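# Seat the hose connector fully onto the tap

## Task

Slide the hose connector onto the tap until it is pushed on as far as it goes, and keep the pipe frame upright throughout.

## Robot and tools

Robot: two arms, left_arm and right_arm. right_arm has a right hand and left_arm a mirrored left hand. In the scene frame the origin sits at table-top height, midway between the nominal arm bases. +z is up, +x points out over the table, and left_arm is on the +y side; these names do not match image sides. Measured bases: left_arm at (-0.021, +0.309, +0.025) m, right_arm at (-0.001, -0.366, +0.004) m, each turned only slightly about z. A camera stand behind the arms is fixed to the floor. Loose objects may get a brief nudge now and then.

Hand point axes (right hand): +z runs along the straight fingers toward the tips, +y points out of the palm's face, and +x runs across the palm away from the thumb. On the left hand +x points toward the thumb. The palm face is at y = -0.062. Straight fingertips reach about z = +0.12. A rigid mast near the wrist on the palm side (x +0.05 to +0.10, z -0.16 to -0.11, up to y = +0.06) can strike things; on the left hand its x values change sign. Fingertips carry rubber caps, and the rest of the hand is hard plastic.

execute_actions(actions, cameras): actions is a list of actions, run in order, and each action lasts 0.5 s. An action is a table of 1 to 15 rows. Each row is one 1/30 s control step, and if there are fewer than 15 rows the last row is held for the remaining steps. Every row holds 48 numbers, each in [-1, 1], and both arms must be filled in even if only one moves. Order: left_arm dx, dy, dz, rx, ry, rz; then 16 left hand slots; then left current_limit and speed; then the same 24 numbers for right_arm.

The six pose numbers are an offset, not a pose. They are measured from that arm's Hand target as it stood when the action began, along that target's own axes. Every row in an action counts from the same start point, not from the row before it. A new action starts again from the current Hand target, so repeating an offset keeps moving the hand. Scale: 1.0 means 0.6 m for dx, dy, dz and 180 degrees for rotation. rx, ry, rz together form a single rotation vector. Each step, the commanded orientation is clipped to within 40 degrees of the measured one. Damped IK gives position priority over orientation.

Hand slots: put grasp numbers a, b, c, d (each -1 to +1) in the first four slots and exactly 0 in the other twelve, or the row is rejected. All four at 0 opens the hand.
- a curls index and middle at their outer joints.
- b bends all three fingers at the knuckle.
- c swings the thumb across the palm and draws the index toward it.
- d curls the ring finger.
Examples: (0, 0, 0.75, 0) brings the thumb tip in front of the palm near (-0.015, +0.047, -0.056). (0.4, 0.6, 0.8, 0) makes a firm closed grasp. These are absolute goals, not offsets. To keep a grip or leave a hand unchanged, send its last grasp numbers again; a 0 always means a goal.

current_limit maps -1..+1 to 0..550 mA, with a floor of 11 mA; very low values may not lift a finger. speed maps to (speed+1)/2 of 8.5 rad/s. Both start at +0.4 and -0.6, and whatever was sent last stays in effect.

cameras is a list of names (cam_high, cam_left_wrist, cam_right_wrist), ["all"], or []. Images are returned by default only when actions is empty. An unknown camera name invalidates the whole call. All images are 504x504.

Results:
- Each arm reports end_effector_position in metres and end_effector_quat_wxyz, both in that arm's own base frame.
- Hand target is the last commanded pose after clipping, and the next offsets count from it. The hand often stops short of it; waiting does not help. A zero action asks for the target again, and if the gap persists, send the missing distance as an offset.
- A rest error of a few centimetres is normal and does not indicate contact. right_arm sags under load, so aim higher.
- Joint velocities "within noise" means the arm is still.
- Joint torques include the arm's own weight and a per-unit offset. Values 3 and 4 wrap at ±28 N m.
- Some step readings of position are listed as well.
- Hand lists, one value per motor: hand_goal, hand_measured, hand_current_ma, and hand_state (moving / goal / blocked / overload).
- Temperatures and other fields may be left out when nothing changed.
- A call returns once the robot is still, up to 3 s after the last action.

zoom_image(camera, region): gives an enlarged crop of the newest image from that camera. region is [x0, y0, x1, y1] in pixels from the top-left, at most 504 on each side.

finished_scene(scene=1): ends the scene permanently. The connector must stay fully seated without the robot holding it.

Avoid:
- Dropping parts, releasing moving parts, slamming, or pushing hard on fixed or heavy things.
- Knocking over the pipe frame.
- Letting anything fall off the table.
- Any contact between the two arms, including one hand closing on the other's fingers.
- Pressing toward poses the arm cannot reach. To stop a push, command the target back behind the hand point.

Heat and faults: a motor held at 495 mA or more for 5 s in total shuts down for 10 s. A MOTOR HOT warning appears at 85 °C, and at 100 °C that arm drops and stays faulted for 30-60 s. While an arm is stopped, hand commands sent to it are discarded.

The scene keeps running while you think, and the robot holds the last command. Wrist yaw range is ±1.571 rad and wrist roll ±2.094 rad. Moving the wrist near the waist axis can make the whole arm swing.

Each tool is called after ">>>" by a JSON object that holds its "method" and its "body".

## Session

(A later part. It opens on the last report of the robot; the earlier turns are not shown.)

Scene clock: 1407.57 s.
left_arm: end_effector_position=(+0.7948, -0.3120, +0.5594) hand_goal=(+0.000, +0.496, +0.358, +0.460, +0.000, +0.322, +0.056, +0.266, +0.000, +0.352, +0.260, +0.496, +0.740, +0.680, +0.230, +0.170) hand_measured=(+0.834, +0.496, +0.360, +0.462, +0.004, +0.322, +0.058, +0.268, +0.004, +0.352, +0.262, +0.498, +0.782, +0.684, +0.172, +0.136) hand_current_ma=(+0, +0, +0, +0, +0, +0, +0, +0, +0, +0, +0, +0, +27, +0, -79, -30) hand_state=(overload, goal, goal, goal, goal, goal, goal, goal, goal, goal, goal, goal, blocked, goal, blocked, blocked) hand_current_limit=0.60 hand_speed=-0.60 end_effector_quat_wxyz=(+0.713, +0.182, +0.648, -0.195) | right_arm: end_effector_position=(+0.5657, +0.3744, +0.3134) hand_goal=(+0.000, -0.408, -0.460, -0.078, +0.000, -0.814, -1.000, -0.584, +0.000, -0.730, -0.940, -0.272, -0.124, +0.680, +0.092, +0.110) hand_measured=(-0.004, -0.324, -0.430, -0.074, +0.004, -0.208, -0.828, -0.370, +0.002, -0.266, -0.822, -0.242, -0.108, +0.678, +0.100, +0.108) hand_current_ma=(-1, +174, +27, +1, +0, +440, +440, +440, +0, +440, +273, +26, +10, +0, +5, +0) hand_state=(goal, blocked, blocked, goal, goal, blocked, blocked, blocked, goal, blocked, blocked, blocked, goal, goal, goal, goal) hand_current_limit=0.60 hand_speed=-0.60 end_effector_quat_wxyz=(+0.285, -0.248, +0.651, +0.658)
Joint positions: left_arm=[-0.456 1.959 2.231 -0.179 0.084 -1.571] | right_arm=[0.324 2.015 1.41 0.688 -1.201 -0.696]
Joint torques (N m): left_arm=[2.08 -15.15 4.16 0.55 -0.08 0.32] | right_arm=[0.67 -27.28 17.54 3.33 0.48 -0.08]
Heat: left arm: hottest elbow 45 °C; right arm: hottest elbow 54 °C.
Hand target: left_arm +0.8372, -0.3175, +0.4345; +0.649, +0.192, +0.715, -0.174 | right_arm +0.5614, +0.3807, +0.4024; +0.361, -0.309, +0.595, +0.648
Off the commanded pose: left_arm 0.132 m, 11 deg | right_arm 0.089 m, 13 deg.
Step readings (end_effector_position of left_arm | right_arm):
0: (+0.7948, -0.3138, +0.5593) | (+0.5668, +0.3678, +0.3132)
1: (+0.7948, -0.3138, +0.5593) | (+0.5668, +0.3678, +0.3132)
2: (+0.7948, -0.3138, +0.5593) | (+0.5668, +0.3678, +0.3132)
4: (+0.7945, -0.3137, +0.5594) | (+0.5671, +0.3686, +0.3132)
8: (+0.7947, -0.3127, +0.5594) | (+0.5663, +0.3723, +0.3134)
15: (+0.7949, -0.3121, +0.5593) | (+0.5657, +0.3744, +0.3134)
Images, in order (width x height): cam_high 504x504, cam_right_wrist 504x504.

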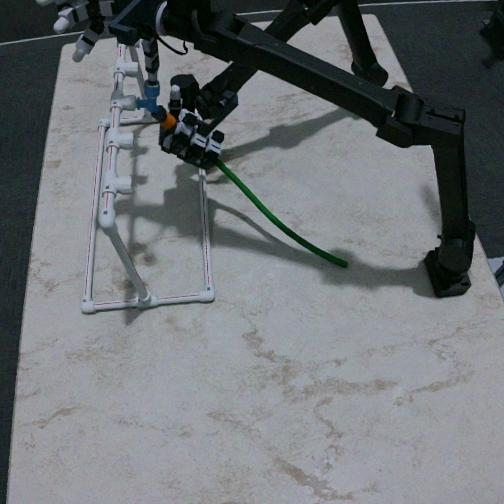

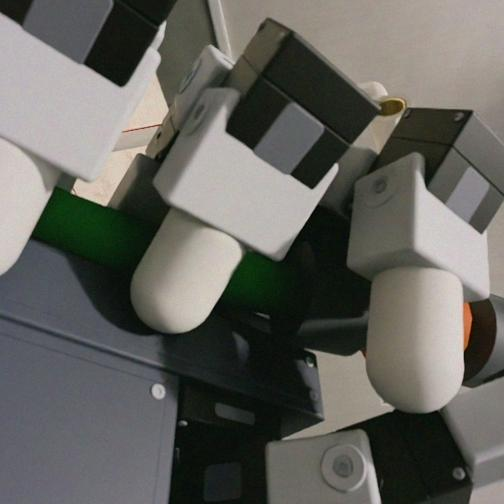

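>>> {"method": "execute_actions", "body": {"actions": [[[0,0,0.0,0,0,0,0.3,0.225,0,0.2,0,0,0,0,0,0,0,0,0,0,0,0,0.6,-0.6,-0.0098,0.0093,0.0013,-0.0014,-0.0013,-0.0046,1,0.86,0.55,0.95,0,0,0,0,0,0,0,0,0,0,0,0,0.6,-0.6],[0,0,0,0,0,0,0.3,0.225,0,0.2,0,0,0,0,0,0,0,0,0,0,0,0,0.6,-0.6,-0.0195,0.0187,0.0027,-0.0027,-0.0025,-0.0092,1,0.86,0.55,0.95,0,0,0,0,0,0,0,0,0,0,0,0,0.6,-0.6]],[[0,0,0.0,0,0,0,0.3,0.225,0,0.2,0,0,0,0,0,0,0,0,0,0,0,0,0.6,-0.6,-0.0098,0.0093,0.0013,-0.0014,-0.0013,-0.0046,1,0.86,0.55,0.95,0,0,0,0,0,0,0,0,0,0,0,0,0.6,-0.6],[0,0,0,0,0,0,0.3,0.225,0,0.2,0,0,0,0,0,0,0,0,0,0,0,0,0.6,-0.6,-0.0195,0.0187,0.0027,-0.0027,-0.0025,-0.0092,1,0.86,0.55,0.95,0,0,0,0,0,0,0,0,0,0,0,0,0.6,-0.6]]], "cameras": ["cam_high", "cam_right_wrist"]}}

>>> {"method": "zoom_image", "body": {"camera": "cam_high", "region": [115, 40, 215, 140]}}

>>> {"method": "zoom_image", "body": {"camera": "cam_right_wrist", "region": [404, 280, 504, 380]}}

Scene clock: 1409.53 s.
left_arm: end_effector_position=(+0.7949, -0.3117, +0.5594) hand_goal=(+0.000, +0.496, +0.358, +0.460, +0.000, +0.322, +0.056, +0.266, +0.000, +0.352, +0.260, +0.496, +0.740, +0.680, +0.230, +0.170) hand_measured=(+0.834, +0.496, +0.360, +0.462, +0.004, +0.322, +0.058, +0.268, +0.004, +0.352, +0.262, +0.498, +0.782, +0.684, +0.172, +0.136) hand_current_ma=(+0, +0, +0, +0, +0, +0, +0, +0, +0, +0, +0, +0, +27, +0, -79, -30) hand_state=(overload, goal, goal, goal, goal, goal, goal, goal, goal, goal, goal, goal, blocked, goal, blocked, blocked) hand_current_limit=0.60 hand_speed=-0.60 end_effector_quat_wxyz=(+0.713, +0.182, +0.648, -0.194) | right_arm: end_effector_position=(+0.5661, +0.3749, +0.3135) hand_goal=(+0.000, -0.408, -0.460, -0.078, +0.000, -0.814, -1.000, -0.584, +0.000, -0.730, -0.940, -0.272, -0.124, +0.680, +0.092, +0.110) hand_measured=(-0.004, -0.324, -0.430, -0.074, +0.004, -0.208, -0.828, -0.370, +0.002, -0.266, -0.822, -0.242, -0.108, +0.678, +0.100, +0.108) hand_current_ma=(-1, +174, +27, +1, +0, +440, +440, +440, +0, +440, +273, +26, +10, +0, +5, +0) hand_state=(goal, blocked, blocked, goal, goal, blocked, blocked, blocked, goal, blocked, blocked, blocked, goal, goal, goal, goal) hand_current_limit=0.60 hand_speed=-0.60 end_effector_quat_wxyz=(+0.286, -0.247, +0.651, +0.658)
Joint positions: left_arm=[-0.455 1.959 2.231 -0.179 0.084 -1.571] | right_arm=[0.325 2.015 1.41 0.688 -1.197 -0.696]
Joint torques (N m): left_arm=[1.96 -15.09 4.14 0.54 -0.08 0.31] | right_arm=[0.91 -30.51 18.63 3.84 0.45 -0.1]
Heat: left arm: hottest elbow 45 °C; right arm: hottest elbow 54 °C.
Hand target: left_arm +0.8372, -0.3176, +0.4345; +0.649, +0.192, +0.715, -0.174 | right_arm +0.5552, +0.3806, +0.4344; +0.382, -0.324, +0.578, +0.644
Off the commanded pose: left_arm 0.132 m, 11 deg | right_arm 0.122 m, 17 deg.
Step readings (end_effector_position of left_arm | right_arm):
0: (+0.7948, -0.3120, +0.5594) | (+0.5657, +0.3744, +0.3134)
1: (+0.7948, -0.3120, +0.5594) | (+0.5657, +0.3744, +0.3134)
2: (+0.7948, -0.3120, +0.5594) | (+0.5657, +0.3744, +0.3134)
4: (+0.7948, -0.3120, +0.5594) | (+0.5658, +0.3744, +0.3134)
8: (+0.7948, -0.3120, +0.5594) | (+0.5659, +0.3744, +0.3134)
15: (+0.7948, -0.3120, +0.5594) | (+0.5659, +0.3744, +0.3134)
16: (+0.7948, -0.3120, +0.5594) | (+0.5659, +0.3744, +0.3134)
17: (+0.7948, -0.3120, +0.5594) | (+0.5659, +0.3744, +0.3134)
19: (+0.7948, -0.3120, +0.5594) | (+0.5659, +0.3746, +0.3135)
23: (+0.7949, -0.3117, +0.5594) | (+0.5660, +0.3749, +0.3135)
30: (+0.7949, -0.3117, +0.5594) | (+0.5661, +0.3749, +0.3135)
Images, in order (width x height): cam_high 504x504, cam_right_wrist 504x504.

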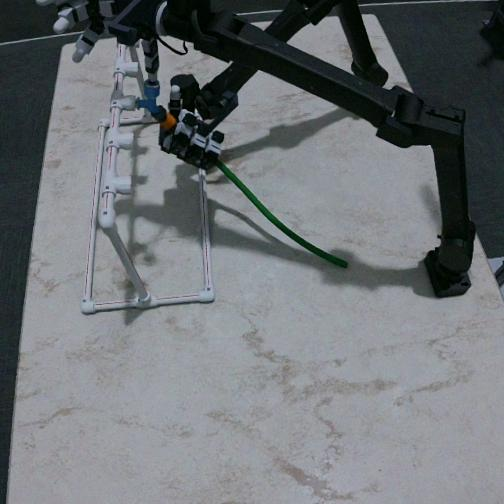

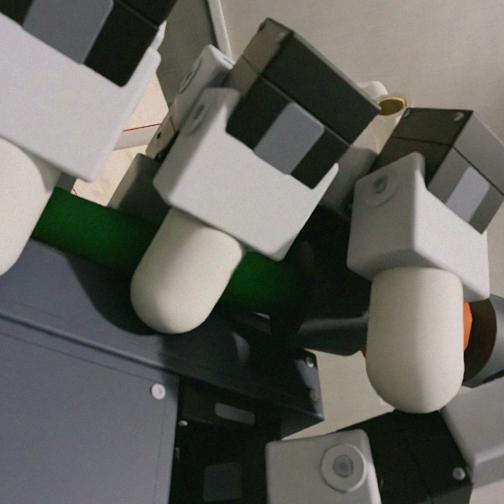

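Scaled by 5.040 from the camera's 504x504 image, which has a finer 720x720 frame.

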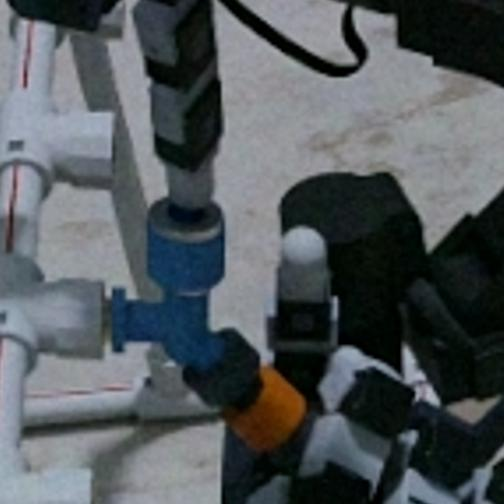

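Scaled by 5.040 from the camera's 504x504 image, which has a finer 720x720 frame.

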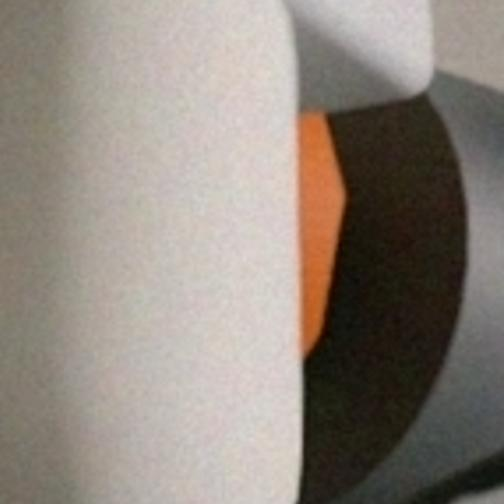

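>>> {"method": "execute_actions", "body": {"actions": [[[0,0,0.0,0,0,0,0.3,0.225,0,0.2,0,0,0,0,0,0,0,0,0,0,0,0,0.6,-0.6,-0.0098,0.0093,0.0013,-0.0014,-0.0013,-0.0046,1,0.86,0.55,0.95,0,0,0,0,0,0,0,0,0,0,0,0,0.6,-0.6],[0,0,0,0,0,0,0.3,0.225,0,0.2,0,0,0,0,0,0,0,0,0,0,0,0,0.6,-0.6,-0.0195,0.0187,0.0027,-0.0027,-0.0025,-0.0092,1,0.86,0.55,0.95,0,0,0,0,0,0,0,0,0,0,0,0,0.6,-0.6]],[[0,0,0.0,0,0,0,0.3,0.225,0,0.2,0,0,0,0,0,0,0,0,0,0,0,0,0.6,-0.6,-0.0098,0.0093,0.0013,-0.0014,-0.0013,-0.0046,1,0.86,0.55,0.95,0,0,0,0,0,0,0,0,0,0,0,0,0.6,-0.6],[0,0,0,0,0,0,0.3,0.225,0,0.2,0,0,0,0,0,0,0,0,0,0,0,0,0.6,-0.6,-0.0195,0.0187,0.0027,-0.0027,-0.0025,-0.0092,1,0.86,0.55,0.95,0,0,0,0,0,0,0,0,0,0,0,0,0.6,-0.6]]], "cameras": ["cam_high", "cam_right_wrist"]}}

>>> {"method": "zoom_image", "body": {"camera": "cam_high", "region": [115, 40, 215, 140]}}

>>> {"method": "zoom_image", "body": {"camera": "cam_right_wrist", "region": [404, 280, 504, 380]}}

Scene clock: 1411.30 s.
left_arm: end_effector_position=(+0.7934, -0.3106, +0.5646) hand_goal=(+0.000, +0.496, +0.358, +0.460, +0.000, +0.322, +0.056, +0.266, +0.000, +0.352, +0.260, +0.496, +0.740, +0.680, +0.230, +0.170) hand_measured=(+0.834, +0.496, +0.360, +0.462, +0.004, +0.322, +0.058, +0.268, +0.004, +0.352, +0.262, +0.498, +0.782, +0.684, +0.172, +0.136) hand_current_ma=(+0, +0, +0, +0, +0, +0, +0, +0, +0, +0, +0, +0, +27, +0, -82, -31) hand_state=(overload, goal, goal, goal, goal, goal, goal, goal, goal, goal, goal, goal, blocked, goal, blocked, blocked) hand_current_limit=0.60 hand_speed=-0.60 end_effector_quat_wxyz=(+0.717, +0.180, +0.644, -0.195) | right_arm: end_effector_position=(+0.5658, +0.3754, +0.3113) hand_goal=(+0.000, -0.408, -0.460, -0.078, +0.000, -0.814, -1.000, -0.584, +0.000, -0.730, -0.940, -0.272, -0.124, +0.680, +0.092, +0.110) hand_measured=(-0.004, -0.324, -0.430, -0.074, +0.004, -0.208, -0.828, -0.370, +0.002, -0.266, -0.822, -0.242, -0.108, +0.678, +0.100, +0.108) hand_current_ma=(-1, +174, +27, +1, +0, +440, +440, +440, +0, +440, +273, +26, +10, +0, +5, +0) hand_state=(goal, blocked, blocked, goal, goal, blocked, blocked, blocked, goal, blocked, blocked, blocked, goal, goal, goal, goal) hand_current_limit=0.60 hand_speed=-0.60 end_effector_quat_wxyz=(+0.284, -0.243, +0.653, +0.658)
Joint positions: left_arm=[-0.455 1.954 2.231 -0.171 0.084 -1.572] | right_arm=[0.326 2.015 1.403 0.688 -1.193 -0.693]
Joint torques (N m): left_arm=[0.79 -22.24 9.89 1.7 -0.1 0.25] | right_arm=[0.09 -21.01 9.66 1.99 0.08 0.16]
Heat: left arm: hottest elbow 45 °C; right arm: hottest elbow 54 °C.
Hand target: left_arm +0.7952, -0.3115, +0.5592; +0.713, +0.182, +0.648, -0.194 (last step not sent: back at the drive's target) | right_arm +0.5661, +0.3756, +0.3140; +0.287, -0.247, +0.651, +0.658 (last step not sent: back at the drive's target)
Off the commanded pose: left_arm 0.137 m, 12 deg | right_arm 0.156 m, 21 deg.
Step readings (end_effector_position of left_arm | right_arm):
0: (+0.7949, -0.3117, +0.5594) | (+0.5661, +0.3749, +0.3135)
1: (+0.7949, -0.3117, +0.5594) | (+0.5661, +0.3749, +0.3135)
2: (+0.7949, -0.3117, +0.5594) | (+0.5661, +0.3749, +0.3135)
4: (+0.7949, -0.3117, +0.5594) | (+0.5661, +0.3752, +0.3135)
8: (+0.7951, -0.3114, +0.5594) | (+0.5662, +0.3754, +0.3138)
15: (+0.7951, -0.3114, +0.5594) | (+0.5661, +0.3756, +0.3138)
16: (+0.7951, -0.3114, +0.5594) | (+0.5661, +0.3756, +0.3138)
17: (+0.7951, -0.3114, +0.5594) | (+0.5661, +0.3756, +0.3138) HELD (not all sent) right_arm
19: (+0.7951, -0.3114, +0.5594) | (+0.5660, +0.3756, +0.3133) HELD (not all sent) right_arm
23: (+0.7951, -0.3114, +0.5594) | (+0.5657, +0.3754, +0.3115) HELD (not all sent) right_arm
24: (+0.7949, -0.3113, +0.5599) | (+0.5657, +0.3754, +0.3115) HELD (not all sent) left_arm right_arm
30: (+0.7934, -0.3106, +0.5644) | (+0.5658, +0.3754, +0.3113) HELD (not all sent) left_arm right_arm
HELD (not all sent) left_arm: steps 24 to 30.
HELD (not all sent) right_arm: steps 17 to 30.
pose unreachable (left arm): on one or more control steps of this call, first in action 1 (counted from 0), this arm could not follow its commanded pose, so it was not sent that pose on those steps. It may still have moved: this result reports where it is.
cause: moving toward the commanded pose would bring a part of the arm too close to another arm (a part of this arm just beyond joint 5 (wrist yaw) and a part of the right arm just beyond its joint 6 (wrist roll), along the way the arms are being sent, or toward where that arm still pushes).
pose unreachable (right arm): on one or more control steps of this call, first in action 1 (counted from 0), this arm could not follow its commanded pose, so it was not sent that pose on those steps. It may still have moved: this result reports where it is.
cause: moving toward the commanded pose would bring a part of the arm too close to another arm (a part of this arm just beyond joint 6 (wrist roll) and a part of the left arm just beyond its joint 5 (wrist yaw), at the place that arm is still heading or pushing toward).
Images, in order (width x height): cam_high 504x504, cam_right_wrist 504x504.

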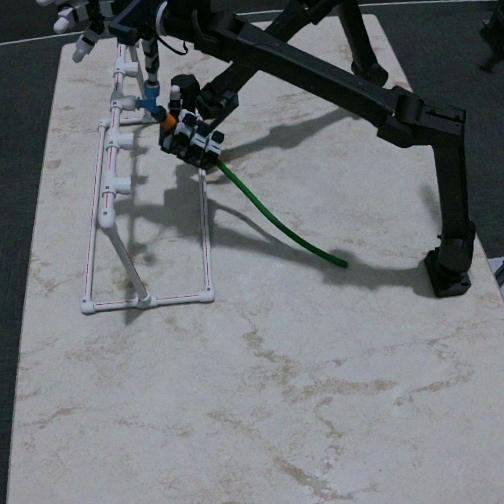

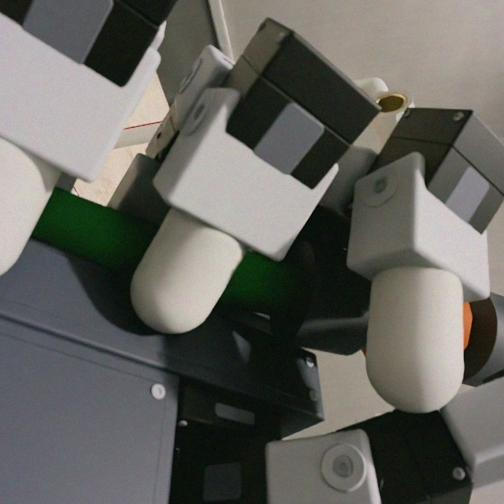

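Scaled by 5.040 from the camera's 504x504 image, which has a finer 720x720 frame.

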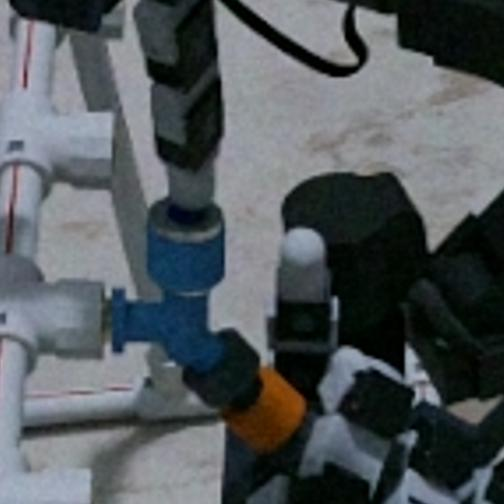

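Scaled by 5.040 from the camera's 504x504 image, which has a finer 720x720 frame.

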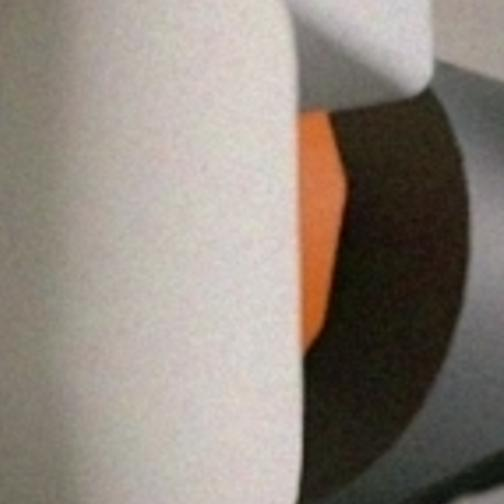

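>>> {"method": "execute_actions", "body": {"actions": [[[0.035,0.0042,0.0075,-0.0007,0.01,-0.0004,0.3,0.225,0,0.2,0,0,0,0,0,0,0,0,0,0,0,0,0.6,-0.6,0,0,0,0,0,0,1,0.86,0.55,0.95,0,0,0,0,0,0,0,0,0,0,0,0,0.6,-0.6],[0.07,0.0085,0.015,-0.0015,0.02,-0.0008,0.3,0.225,0,0.2,0,0,0,0,0,0,0,0,0,0,0,0,0.6,-0.6,0,0,0,0,0,0,1,0.86,0.55,0.95,0,0,0,0,0,0,0,0,0,0,0,0,0.6,-0.6],[0.105,0.0127,0.0225,-0.0022,0.03,-0.0012,0.3,0.225,0,0.2,0,0,0,0,0,0,0,0,0,0,0,0,0.6,-0.6,0,0,0,0,0,0,1,0.86,0.55,0.95,0,0,0,0,0,0,0,0,0,0,0,0,0.6,-0.6],[0.14,0.017,0.03,-0.003,0.04,-0.0016,0.3,0.225,0,0.2,0,0,0,0,0,0,0,0,0,0,0,0,0.6,-0.6,0,0,0,0,0,0,1,0.86,0.55,0.95,0,0,0,0,0,0,0,0,0,0,0,0,0.6,-0.6],[0.175,0.021,0.0375,-0.0037,0.05,-0.002,0.3,0.225,0,0.2,0,0,0,0,0,0,0,0,0,0,0,0,0.6,-0.6,0,0,0,0,0,0,1,0.86,0.55,0.95,0,0,0,0,0,0,0,0,0,0,0,0,0.6,-0.6],[0.213,0.0255,0.0453,-0.0045,0.0603,-0.0025,0.3,0.225,0,0.2,0,0,0,0,0,0,0,0,0,0,0,0,0.6,-0.6,0,0,0,0,0,0,1,0.86,0.55,0.95,0,0,0,0,0,0,0,0,0,0,0,0,0.6,-0.6]],[[0,0,0,0,0,0,0.3,0.225,0,0.2,0,0,0,0,0,0,0,0,0,0,0,0,0.6,-0.6,-0.02,0.022,0.0009,-0.0024,-0.0022,-0.0077,1,0.86,0.55,0.95,0,0,0,0,0,0,0,0,0,0,0,0,0.6,-0.6],[0,0,0,0,0,0,0.3,0.225,0,0.2,0,0,0,0,0,0,0,0,0,0,0,0,0.6,-0.6,-0.041,0.044,0.0018,-0.0048,-0.0044,-0.0154,1,0.86,0.55,0.95,0,0,0,0,0,0,0,0,0,0,0,0,0.6,-0.6],[0,0,0,0,0,0,0.3,0.225,0,0.2,0,0,0,0,0,0,0,0,0,0,0,0,0.6,-0.6,-0.062,0.067,0.0027,-0.0072,-0.0066,-0.023,1,0.86,0.55,0.95,0,0,0,0,0,0,0,0,0,0,0,0,0.6,-0.6]]], "cameras": ["cam_high", "cam_right_wrist"]}}

>>> {"method": "zoom_image", "body": {"camera": "cam_high", "region": [115, 40, 215, 140]}}

>>> {"method": "zoom_image", "body": {"camera": "cam_right_wrist", "region": [404, 280, 504, 380]}}

Scene clock: 1415.93 s.
left_arm: end_effector_position=(+0.7942, -0.3110, +0.5596) hand_goal=(+0.000, +0.496, +0.358, +0.460, +0.000, +0.322, +0.056, +0.266, +0.000, +0.352, +0.260, +0.496, +0.740, +0.680, +0.230, +0.170) hand_measured=(+0.834, +0.496, +0.360, +0.462, +0.004, +0.322, +0.058, +0.268, +0.004, +0.352, +0.262, +0.498, +0.782, +0.684, +0.172, +0.136) hand_current_ma=(+0, +0, +0, +0, +0, +0, +0, +0, +0, +0, +0, +0, +27, +0, -82, -31) hand_state=(overload, goal, goal, goal, goal, goal, goal, goal, goal, goal, goal, goal, blocked, goal, blocked, blocked) hand_current_limit=0.60 hand_speed=-0.60 end_effector_quat_wxyz=(+0.715, +0.181, +0.647, -0.195) | right_arm: end_effector_position=(+0.5664, +0.3756, +0.3121) hand_goal=(+0.000, -0.408, -0.460, -0.078, +0.000, -0.814, -1.000, -0.584, +0.000, -0.730, -0.940, -0.272, -0.124, +0.680, +0.092, +0.110) hand_measured=(-0.004, -0.324, -0.430, -0.074, +0.004, -0.208, -0.828, -0.370, +0.002, -0.266, -0.822, -0.242, -0.108, +0.678, +0.100, +0.108) hand_current_ma=(-1, +174, +27, +1, +0, +440, +440, +440, +0, +440, +273, +26, +10, +0, +5, +0) hand_state=(goal, blocked, blocked, goal, goal, blocked, blocked, blocked, goal, blocked, blocked, blocked, goal, goal, goal, goal) hand_current_limit=0.60 hand_speed=-0.60 end_effector_quat_wxyz=(+0.280, -0.240, +0.656, +0.659)
Joint positions: left_arm=[-0.455 1.954 2.223 -0.171 0.084 -1.572] | right_arm=[0.326 2.012 1.403 0.674 -1.193 -0.692]
Joint torques (N m): left_arm=[1.9 -14.92 4.44 0.44 -0.08 0.32] | right_arm=[0.03 -25.93 13.46 1.8 0.15 0.21]
Heat: left arm: hottest elbow 45 °C; right arm: hottest elbow 54 °C.
Hand target: left_arm +0.8369, -0.3176, +0.4347; +0.650, +0.192, +0.715, -0.175 | right_arm +0.5646, +0.3756, +0.3688; +0.315, -0.266, +0.631, +0.657
Off the commanded pose: left_arm 0.132 m, 11 deg | right_arm 0.057 m, 6 deg.
Step readings (end_effector_position of left_arm | right_arm):
0: (+0.7933, -0.3106, +0.5649) | (+0.5658, +0.3754, +0.3113)
1: (+0.7933, -0.3106, +0.5649) | (+0.5658, +0.3754, +0.3113)
2: (+0.7933, -0.3106, +0.5649) | (+0.5658, +0.3754, +0.3113)
4: (+0.7933, -0.3106, +0.5649) | (+0.5658, +0.3754, +0.3113)
8: (+0.7939, -0.3108, +0.5617) | (+0.5658, +0.3754, +0.3113)
15: (+0.7942, -0.3110, +0.5596) | (+0.5658, +0.3754, +0.3113)
16: (+0.7942, -0.3110, +0.5596) | (+0.5658, +0.3754, +0.3113)
17: (+0.7942, -0.3110, +0.5596) | (+0.5658, +0.3754, +0.3113)
19: (+0.7942, -0.3110, +0.5596) | (+0.5660, +0.3754, +0.3112)
23: (+0.7942, -0.3110, +0.5596) | (+0.5662, +0.3755, +0.3117)
30: (+0.7942, -0.3110, +0.5596) | (+0.5664, +0.3756, +0.3119)
Images, in order (width x height): cam_high 504x504, cam_right_wrist 504x504.

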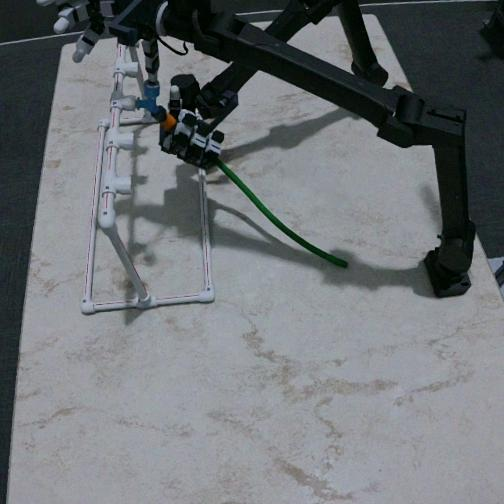

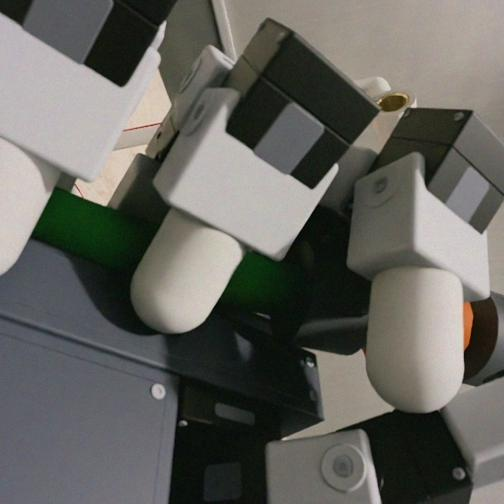

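Scaled by 5.040 from the camera's 504x504 image, which has a finer 720x720 frame.

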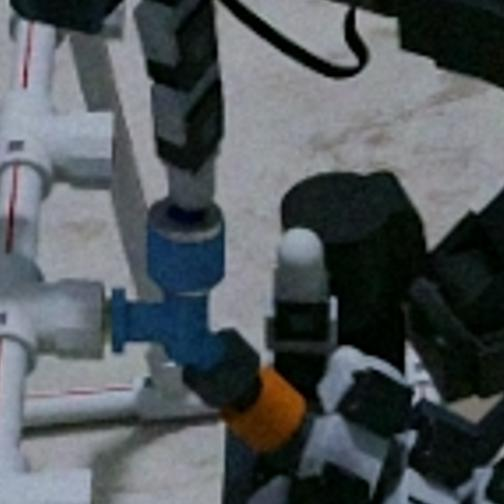

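Scaled by 5.040 from the camera's 504x504 image, which has a finer 720x720 frame.

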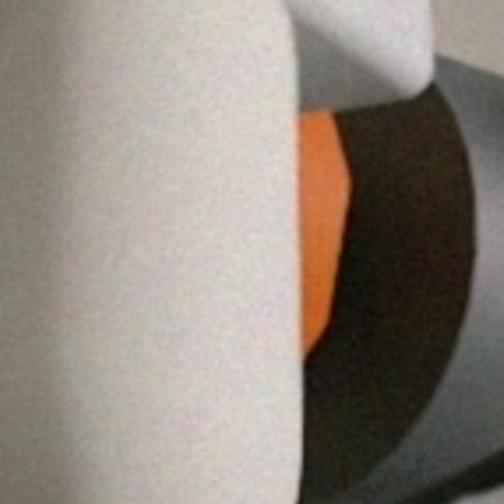

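>>> {"method": "execute_actions", "body": {"actions": [[[0,0,0,0,0,0,0.3,0.225,0,0.2,0,0,0,0,0,0,0,0,0,0,0,0,0.6,-0.6,-0.022,0.02,0.001,-0.0024,-0.0022,-0.0077,1,0.86,0.55,0.95,0,0,0,0,0,0,0,0,0,0,0,0,0.6,-0.6],[0,0,0,0,0,0,0.3,0.225,0,0.2,0,0,0,0,0,0,0,0,0,0,0,0,0.6,-0.6,-0.044,0.041,0.002,-0.0048,-0.0044,-0.0154,1,0.86,0.55,0.95,0,0,0,0,0,0,0,0,0,0,0,0,0.6,-0.6],[0,0,0,0,0,0,0.3,0.225,0,0.2,0,0,0,0,0,0,0,0,0,0,0,0,0.6,-0.6,-0.067,0.0623,0.003,-0.0072,-0.0066,-0.023,1,0.86,0.55,0.95,0,0,0,0,0,0,0,0,0,0,0,0,0.6,-0.6]]], "cameras": ["cam_high", "cam_right_wrist"]}}

>>> {"method": "zoom_image", "body": {"camera": "cam_right_wrist", "region": [404, 280, 504, 380]}}

Scene clock: 1417.20 s.
left_arm: end_effector_position=(+0.7943, -0.3107, +0.5596) hand_goal=(+0.000, +0.496, +0.358, +0.460, +0.000, +0.322, +0.056, +0.266, +0.000, +0.352, +0.260, +0.496, +0.740, +0.680, +0.230, +0.170) hand_measured=(+0.834, +0.496, +0.360, +0.462, +0.004, +0.322, +0.058, +0.268, +0.004, +0.352, +0.262, +0.498, +0.782, +0.684, +0.172, +0.136) hand_current_ma=(+0, +0, +0, +0, +0, +0, +0, +0, +0, +0, +0, +0, +27, +0, -82, -31) hand_state=(overload, goal, goal, goal, goal, goal, goal, goal, goal, goal, goal, goal, blocked, goal, blocked, blocked) hand_current_limit=0.60 hand_speed=-0.60 end_effector_quat_wxyz=(+0.715, +0.181, +0.647, -0.195) | right_arm: end_effector_position=(+0.5671, +0.3758, +0.3148) hand_goal=(+0.000, -0.408, -0.460, -0.078, +0.000, -0.814, -1.000, -0.584, +0.000, -0.730, -0.940, -0.272, -0.124, +0.680, +0.092, +0.110) hand_measured=(-0.004, -0.324, -0.430, -0.074, +0.004, -0.208, -0.828, -0.370, +0.002, -0.266, -0.822, -0.242, -0.108, +0.678, +0.100, +0.108) hand_current_ma=(-1, +174, +27, +1, +0, +440, +440, +440, +0, +440, +273, +26, +10, +0, +5, +0) hand_state=(goal, blocked, blocked, goal, goal, blocked, blocked, blocked, goal, blocked, blocked, blocked, goal, goal, goal, goal) hand_current_limit=0.60 hand_speed=-0.60 end_effector_quat_wxyz=(+0.274, -0.235, +0.660, +0.659)
Joint positions: left_arm=[-0.455 1.954 2.223 -0.171 0.084 -1.572] | right_arm=[0.326 2.003 1.403 0.648 -1.193 -0.692]
Joint torques (N m): left_arm=[1.9 -14.92 4.45 0.44 -0.08 0.32] | right_arm=[-0.09 -30.21 17.03 2.4 0.13 0.26]
Heat: left arm: hottest elbow 45 °C; right arm: hottest elbow 54 °C.
Hand target: left_arm +0.8369, -0.3176, +0.4347; +0.650, +0.192, +0.715, -0.175 | right_arm +0.5633, +0.3742, +0.4235; +0.342, -0.286, +0.610, +0.655
Off the commanded pose: left_arm 0.132 m, 11 deg | right_arm 0.109 m, 11 deg.
Step readings (end_effector_position of left_arm | right_arm):
0: (+0.7942, -0.3110, +0.5596) | (+0.5664, +0.3756, +0.3121)
1: (+0.7942, -0.3110, +0.5596) | (+0.5664, +0.3756, +0.3121)
2: (+0.7942, -0.3110, +0.5596) | (+0.5664, +0.3755, +0.3125)
4: (+0.7943, -0.3107, +0.5596) | (+0.5664, +0.3755, +0.3136)
8: (+0.7943, -0.3107, +0.5596) | (+0.5668, +0.3757, +0.3145)
15: (+0.7943, -0.3107, +0.5596) | (+0.5671, +0.3758, +0.3149)
Images, in order (width x height): cam_high 504x504, cam_right_wrist 504x504.

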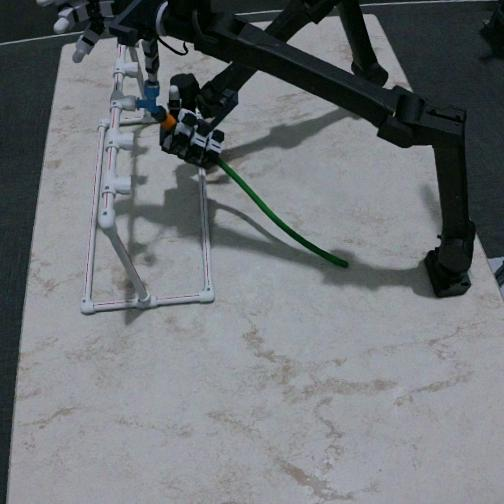

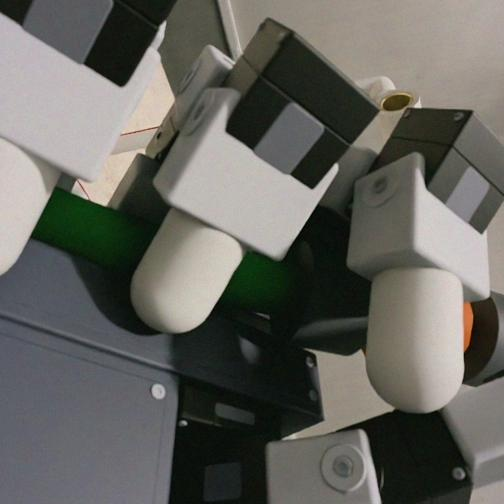

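Scaled by 5.040 from the camera's 504x504 image, which has a finer 720x720 frame.

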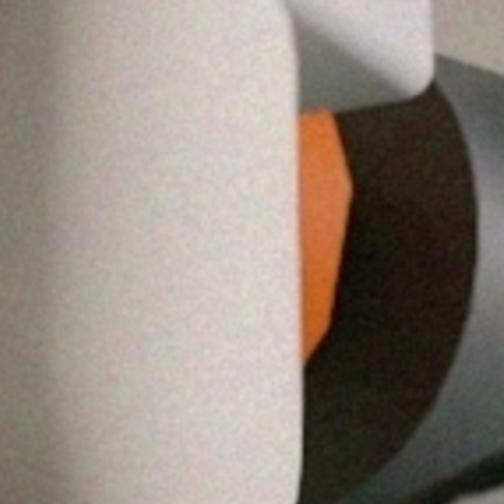

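>>> {"method": "execute_actions", "body": {"actions": [[[0,0,0,0,0,0,0.3,0.225,0,0.2,0,0,0,0,0,0,0,0,0,0,0,0,0.6,-0.6,-0.0011,0.0002,-0.011,0,0,0,1,0.86,0.55,0.95,0,0,0,0,0,0,0,0,0,0,0,0,0.6,-0.6],[0,0,0,0,0,0,0.3,0.225,0,0.2,0,0,0,0,0,0,0,0,0,0,0,0,0.6,-0.6,-0.0022,0.0005,-0.022,0,0,0,1,0.86,0.55,0.95,0,0,0,0,0,0,0,0,0,0,0,0,0.6,-0.6],[0,0,0,0,0,0,0.3,0.225,0,0.2,0,0,0,0,0,0,0,0,0,0,0,0,0.6,-0.6,-0.0033,0.0007,-0.0332,0,0,0,1,0.86,0.55,0.95,0,0,0,0,0,0,0,0,0,0,0,0,0.6,-0.6]]], "cameras": ["cam_high", "cam_right_wrist"]}}

>>> {"method": "zoom_image", "body": {"camera": "cam_right_wrist", "region": [404, 280, 504, 380]}}

>>> {"method": "zoom_image", "body": {"camera": "cam_high", "region": [115, 40, 215, 140]}}

Scene clock: 1422.17 s.
left_arm: end_effector_position=(+0.7943, -0.3107, +0.5596) hand_goal=(+0.000, +0.496, +0.358, +0.460, +0.000, +0.322, +0.056, +0.266, +0.000, +0.352, +0.260, +0.496, +0.740, +0.680, +0.230, +0.170) hand_measured=(+0.834, +0.496, +0.360, +0.462, +0.004, +0.322, +0.058, +0.268, +0.004, +0.352, +0.262, +0.498, +0.782, +0.684, +0.172, +0.136) hand_current_ma=(+0, +0, +0, +0, +0, +0, +0, +0, +0, +0, +0, +0, +27, +0, -82, -31) hand_state=(overload, goal, goal, goal, goal, goal, goal, goal, goal, goal, goal, goal, blocked, goal, blocked, blocked) hand_current_limit=0.60 hand_speed=-0.60 end_effector_quat_wxyz=(+0.715, +0.181, +0.647, -0.195) | right_arm: end_effector_position=(+0.5676, +0.3698, +0.3160) hand_goal=(+0.000, -0.408, -0.460, -0.078, +0.000, -0.814, -1.000, -0.584, +0.000, -0.730, -0.940, -0.272, -0.124, +0.680, +0.092, +0.110) hand_measured=(-0.004, -0.324, -0.430, -0.074, +0.004, -0.208, -0.828, -0.370, +0.002, -0.266, -0.822, -0.242, -0.108, +0.678, +0.100, +0.108) hand_current_ma=(-1, +174, +27, +1, +0, +440, +440, +440, +0, +440, +273, +26, +10, +0, +5, +0) hand_state=(goal, blocked, blocked, goal, goal, blocked, blocked, blocked, goal, blocked, blocked, blocked, goal, goal, goal, goal) hand_current_limit=0.60 hand_speed=-0.60 end_effector_quat_wxyz=(+0.264, -0.235, +0.661, +0.662)
Joint positions: left_arm=[-0.455 1.954 2.223 -0.171 0.084 -1.572] | right_arm=[0.317 2.002 1.403 0.647 -1.216 -0.675]
Joint torques (N m): left_arm=[1.9 -14.97 4.44 0.44 -0.08 0.32] | right_arm=[-1.55 -30.8 15.75 3.15 -0.07 0.24]
Motor temperatures (°C): left_arm=[36 39 45 35 28 32] | right_arm=[34 49 55 31 33 29]
Heat: left arm: hottest elbow 45 °C; right arm: hottest elbow 55 °C.
Hand target: left_arm +0.8369, -0.3176, +0.4347; +0.650, +0.192, +0.715, -0.175 | right_arm +0.5634, +0.3539, +0.4235; +0.342, -0.286, +0.611, +0.655
Off the commanded pose: left_arm 0.132 m, 11 deg | right_arm 0.109 m, 12 deg.
Step readings (end_effector_position of left_arm | right_arm):
0: (+0.7943, -0.3107, +0.5596) | (+0.5671, +0.3758, +0.3148)
1: (+0.7943, -0.3107, +0.5596) | (+0.5670, +0.3758, +0.3150)
2: (+0.7943, -0.3107, +0.5596) | (+0.5667, +0.3757, +0.3150)
4: (+0.7943, -0.3107, +0.5596) | (+0.5666, +0.3740, +0.3150)
8: (+0.7943, -0.3107, +0.5596) | (+0.5673, +0.3704, +0.3154)
15: (+0.7943, -0.3107, +0.5596) | (+0.5673, +0.3700, +0.3159)
Images, in order (width x height): cam_high 504x504, cam_right_wrist 504x504.

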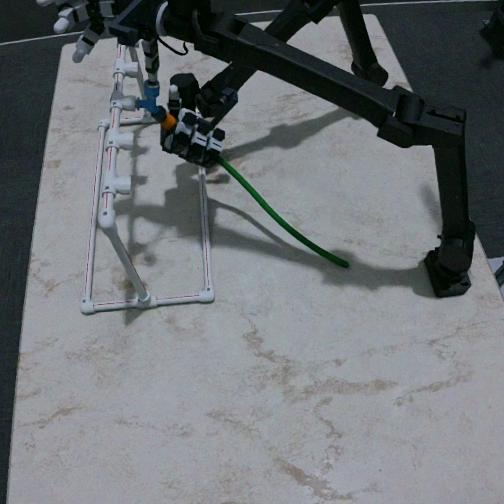

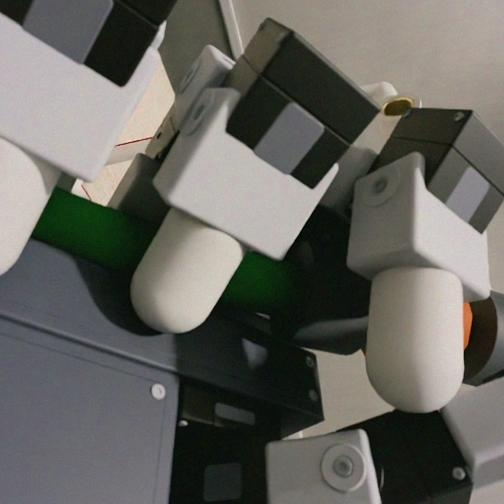

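Scaled by 5.040 from the camera's 504x504 image, which has a finer 720x720 frame.

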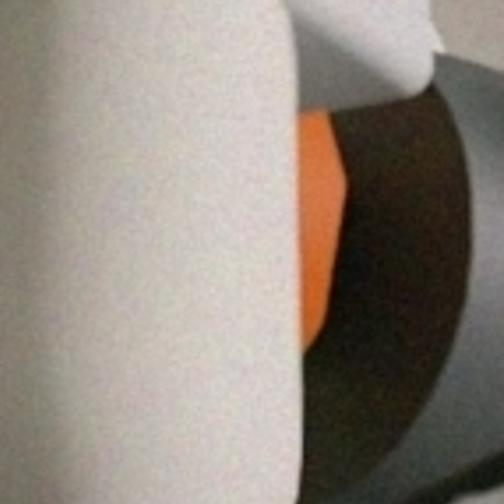

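Scaled by 5.040 from the camera's 504x504 image, which has a finer 720x720 frame.

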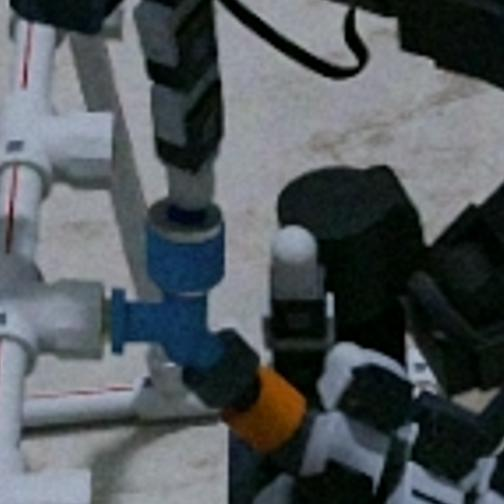

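>>> {"method": "execute_actions", "body": {"actions": [[[0,0,0,0,0,0,0.3,0.225,0,0.2,0,0,0,0,0,0,0,0,0,0,0,0,0.6,-0.6,0.0011,0.0039,-0.0044,-0.0141,0.0045,0.0006,1,0.86,0.55,0.95,0,0,0,0,0,0,0,0,0,0,0,0,0.6,-0.6],[0,0,0,0,0,0,0.3,0.225,0,0.2,0,0,0,0,0,0,0,0,0,0,0,0,0.6,-0.6,0.0022,0.0078,-0.0087,-0.0282,0.009,0.0012,1,0.86,0.55,0.95,0,0,0,0,0,0,0,0,0,0,0,0,0.6,-0.6],[0,0,0,0,0,0,0.3,0.225,0,0.2,0,0,0,0,0,0,0,0,0,0,0,0,0.6,-0.6,0.0032,0.0117,-0.0131,-0.0423,0.0136,0.0018,1,0.86,0.55,0.95,0,0,0,0,0,0,0,0,0,0,0,0,0.6,-0.6]]], "cameras": ["cam_high", "cam_right_wrist"]}}

>>> {"method": "zoom_image", "body": {"camera": "cam_right_wrist", "region": [404, 280, 504, 380]}}

>>> {"method": "zoom_image", "body": {"camera": "cam_high", "region": [115, 40, 215, 140]}}

Scene clock: 1424.43 s.
left_arm: end_effector_position=(+0.7936, -0.3111, +0.5588) hand_goal=(+0.000, +0.496, +0.358, +0.460, +0.000, +0.322, +0.056, +0.266, +0.000, +0.352, +0.260, +0.496, +0.740, +0.680, +0.230, +0.170) hand_measured=(+0.836, +0.496, +0.360, +0.462, +0.004, +0.322, +0.058, +0.268, +0.004, +0.352, +0.262, +0.498, +0.808, +0.684, +0.174, +0.136) hand_current_ma=(+0, +0, +0, +0, +0, +0, +0, +0, +0, +0, +0, +0, +67, +0, -75, -31) hand_state=(overload, goal, goal, goal, goal, goal, goal, goal, goal, goal, goal, goal, blocked, goal, blocked, blocked) hand_current_limit=0.60 hand_speed=-0.60 end_effector_quat_wxyz=(+0.713, +0.177, +0.648, -0.201) | right_arm: end_effector_position=(+0.5559, +0.3558, +0.3218) hand_goal=(+0.000, -0.408, -0.460, -0.078, +0.000, -0.814, -1.000, -0.584, +0.000, -0.730, -0.940, -0.272, -0.124, +0.680, +0.092, +0.110) hand_measured=(-0.004, -0.324, -0.430, -0.074, +0.002, -0.208, -0.826, -0.372, +0.002, -0.266, -0.822, -0.242, -0.108, +0.678, +0.100, +0.108) hand_current_ma=(-1, +174, +27, +1, +0, +440, +440, +440, +0, +440, +273, +26, +10, +0, +5, +0) hand_state=(goal, blocked, blocked, goal, goal, blocked, blocked, blocked, goal, blocked, blocked, blocked, goal, goal, goal, goal) hand_current_limit=0.60 hand_speed=-0.60 end_effector_quat_wxyz=(+0.214, -0.251, +0.642, +0.693)
Joint positions: left_arm=[-0.455 1.952 2.221 -0.171 0.085 -1.587] | right_arm=[0.305 2.029 1.404 0.845 -1.333 -0.458]
Joint torques (N m): left_arm=[1.9 -14.86 4.42 0.49 -0.11 0.48] | right_arm=[-1.03 -27.99 18.88 4.48 0.14 0.15]
Motor temperatures (°C): left_arm=[36 39 44 35 28 32] | right_arm=[34 50 55 31 33 29]
Heat: left arm: hottest elbow 44 °C; right arm: hottest elbow 55 °C.
Hand target: left_arm +0.8369, -0.3175, +0.4349; +0.650, +0.192, +0.715, -0.174 | right_arm +0.5561, +0.3463, +0.4255; +0.307, -0.320, +0.574, +0.689
Off the commanded pose: left_arm 0.132 m, 11 deg | right_arm 0.104 m, 15 deg.
Step readings (end_effector_position of left_arm | right_arm):
0: (+0.7943, -0.3107, +0.5596) | (+0.5676, +0.3698, +0.3160)
1: (+0.7943, -0.3107, +0.5596) | (+0.5672, +0.3697, +0.3160)
2: (+0.7943, -0.3107, +0.5596) | (+0.5660, +0.3694, +0.3161)
4: (+0.7943, -0.3107, +0.5596) | (+0.5627, +0.3661, +0.3179)
8: (+0.7937, -0.3108, +0.5602) | (+0.5569, +0.3592, +0.3197)
15: (+0.7936, -0.3111, +0.5591) | (+0.5555, +0.3567, +0.3207)
Images, in order (width x height): cam_high 504x504, cam_right_wrist 504x504.

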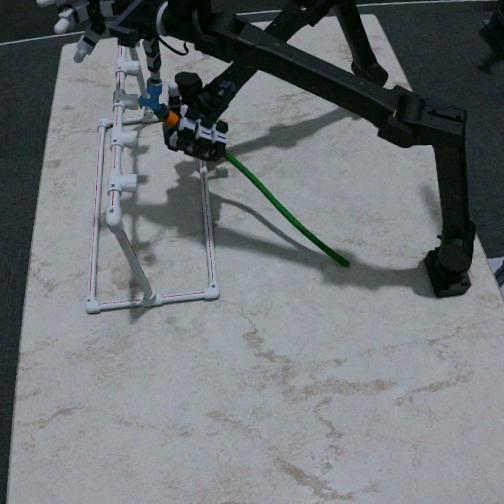

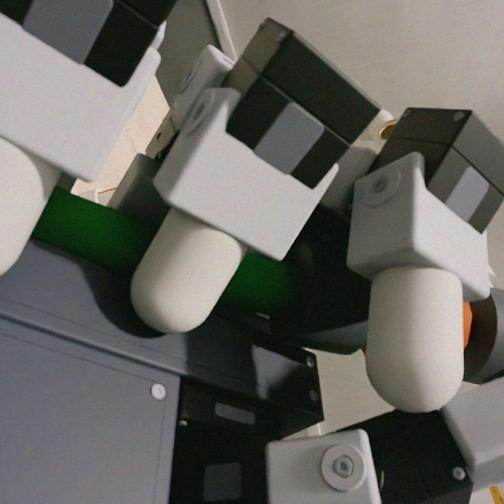

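Scaled by 5.040 from the camera's 504x504 image, which has a finer 720x720 frame.

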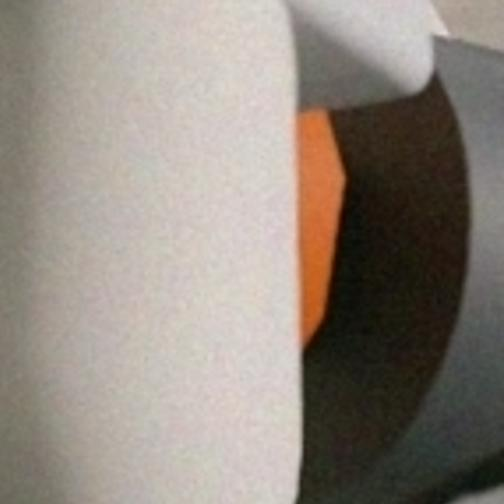

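Scaled by 5.040 from the camera's 504x504 image, which has a finer 720x720 frame.

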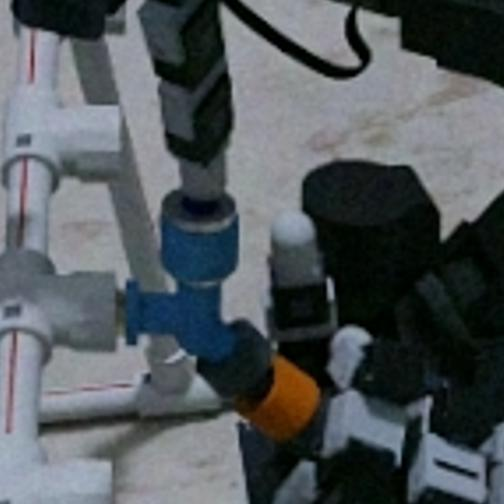

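>>> {"method": "execute_actions", "body": {"actions": [[[0,0,0,0,0,0,0.3,0.225,0,0.2,0,0,0,0,0,0,0,0,0,0,0,0,0.6,-0.6,0.025,-0.021,-0.0006,0.004,0.0028,0.014,1,0.86,0.55,0.95,0,0,0,0,0,0,0,0,0,0,0,0,0.6,-0.6],[0,0,0,0,0,0,0.3,0.225,0,0.2,0,0,0,0,0,0,0,0,0,0,0,0,0.6,-0.6,0.051,-0.041,-0.0012,0.008,0.0056,0.028,1,0.86,0.55,0.95,0,0,0,0,0,0,0,0,0,0,0,0,0.6,-0.6],[0,0,0,0,0,0,0.3,0.225,0,0.2,0,0,0,0,0,0,0,0,0,0,0,0,0.6,-0.6,0.077,-0.062,-0.0018,0.012,0.0084,0.042,1,0.86,0.55,0.95,0,0,0,0,0,0,0,0,0,0,0,0,0.6,-0.6],[0,0,0,0,0,0,0.3,0.225,0,0.2,0,0,0,0,0,0,0,0,0,0,0,0,0.6,-0.6,0.103,-0.083,-0.0025,0.016,0.0113,0.0565,1,0.86,0.55,0.95,0,0,0,0,0,0,0,0,0,0,0,0,0.6,-0.6]]], "cameras": ["cam_high", "cam_right_wrist"]}}

>>> {"method": "zoom_image", "body": {"camera": "cam_right_wrist", "region": [404, 280, 504, 380]}}

Scene clock: 1427.20 s.
left_arm: end_effector_position=(+0.7936, -0.3112, +0.5587) hand_goal=(+0.000, +0.496, +0.358, +0.460, +0.000, +0.322, +0.056, +0.266, +0.000, +0.352, +0.260, +0.496, +0.740, +0.680, +0.230, +0.170) hand_measured=(+0.836, +0.496, +0.360, +0.462, +0.004, +0.322, +0.058, +0.268, +0.004, +0.352, +0.262, +0.498, +0.808, +0.684, +0.174, +0.136) hand_current_ma=(+0, +0, +0, +0, +0, +0, +0, +0, +0, +0, +0, +0, +67, +0, -75, -31) hand_state=(overload, goal, goal, goal, goal, goal, goal, goal, goal, goal, goal, goal, blocked, goal, blocked, blocked) hand_current_limit=0.60 hand_speed=-0.60 end_effector_quat_wxyz=(+0.713, +0.177, +0.648, -0.201) | right_arm: end_effector_position=(+0.5564, +0.3558, +0.3189) hand_goal=(+0.000, -0.408, -0.460, -0.078, +0.000, -0.814, -1.000, -0.584, +0.000, -0.730, -0.940, -0.272, -0.124, +0.680, +0.092, +0.110) hand_measured=(-0.004, -0.324, -0.430, -0.074, +0.002, -0.208, -0.826, -0.372, +0.002, -0.266, -0.822, -0.242, -0.108, +0.678, +0.100, +0.108) hand_current_ma=(-1, +174, +26, +1, +0, +440, +440, +440, +0, +440, +273, +26, +10, +0, +5, +0) hand_state=(goal, blocked, blocked, goal, goal, blocked, blocked, blocked, goal, blocked, blocked, blocked, goal, goal, goal, goal) hand_current_limit=0.60 hand_speed=-0.60 end_effector_quat_wxyz=(+0.214, -0.250, +0.641, +0.693)
Joint positions: left_arm=[-0.455 1.952 2.221 -0.171 0.086 -1.587] | right_arm=[0.305 2.036 1.404 0.859 -1.332 -0.452]
Joint torques (N m): left_arm=[1.96 -14.86 4.4 0.49 -0.11 0.48] | right_arm=[0.03 -21.83 12.63 3.18 0.42 0.29]
Motor temperatures (°C): left_arm=[36 39 44 35 28 32] | right_arm=[34 50 55 31 33 29]
Heat: left arm: hottest elbow 44 °C; right arm: hottest elbow 55 °C.
Hand target: left_arm +0.8369, -0.3176, +0.4348; +0.650, +0.191, +0.715, -0.175 | right_arm +0.5582, +0.3558, +0.3467; +0.243, -0.272, +0.622, +0.693
Off the commanded pose: left_arm 0.131 m, 11 deg | right_arm 0.028 m, 5 deg.
Step readings (end_effector_position of left_arm | right_arm):
0: (+0.7936, -0.3111, +0.5588) | (+0.5559, +0.3558, +0.3218)
1: (+0.7936, -0.3111, +0.5588) | (+0.5559, +0.3558, +0.3219)
2: (+0.7936, -0.3111, +0.5588) | (+0.5560, +0.3558, +0.3214)
4: (+0.7936, -0.3112, +0.5587) | (+0.5561, +0.3558, +0.3202)
8: (+0.7936, -0.3112, +0.5587) | (+0.5563, +0.3558, +0.3193)
15: (+0.7936, -0.3112, +0.5587) | (+0.5564, +0.3558, +0.3189)
Images, in order (width x height): cam_high 504x504, cam_right_wrist 504x504.

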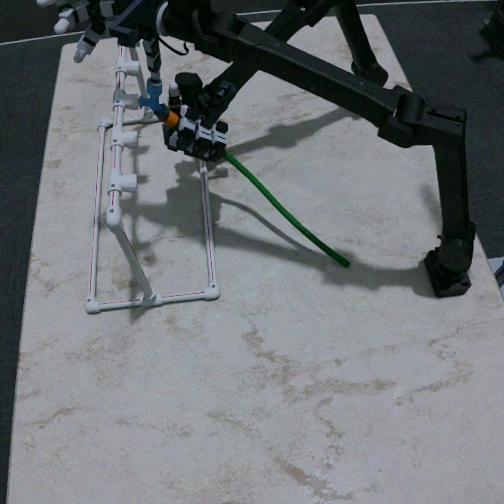

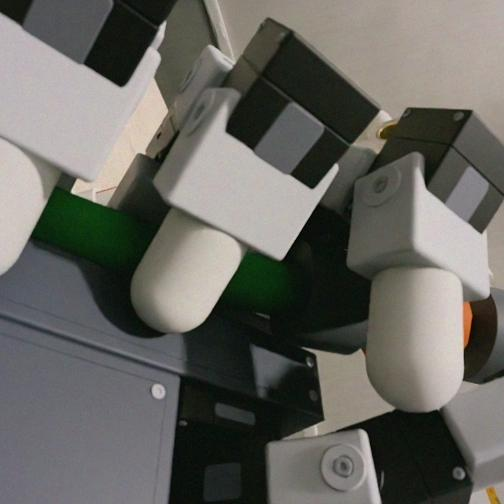

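Scaled by 5.040 from the camera's 504x504 image, which has a finer 720x720 frame.

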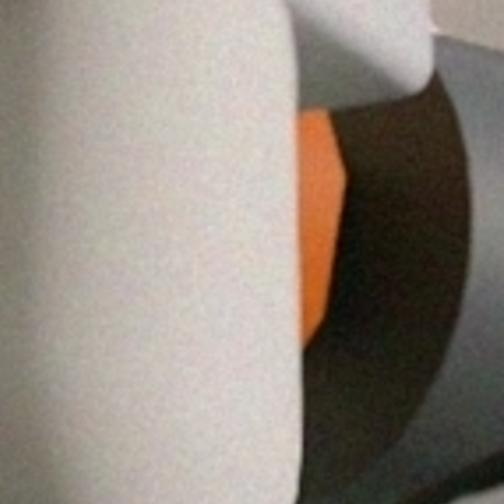

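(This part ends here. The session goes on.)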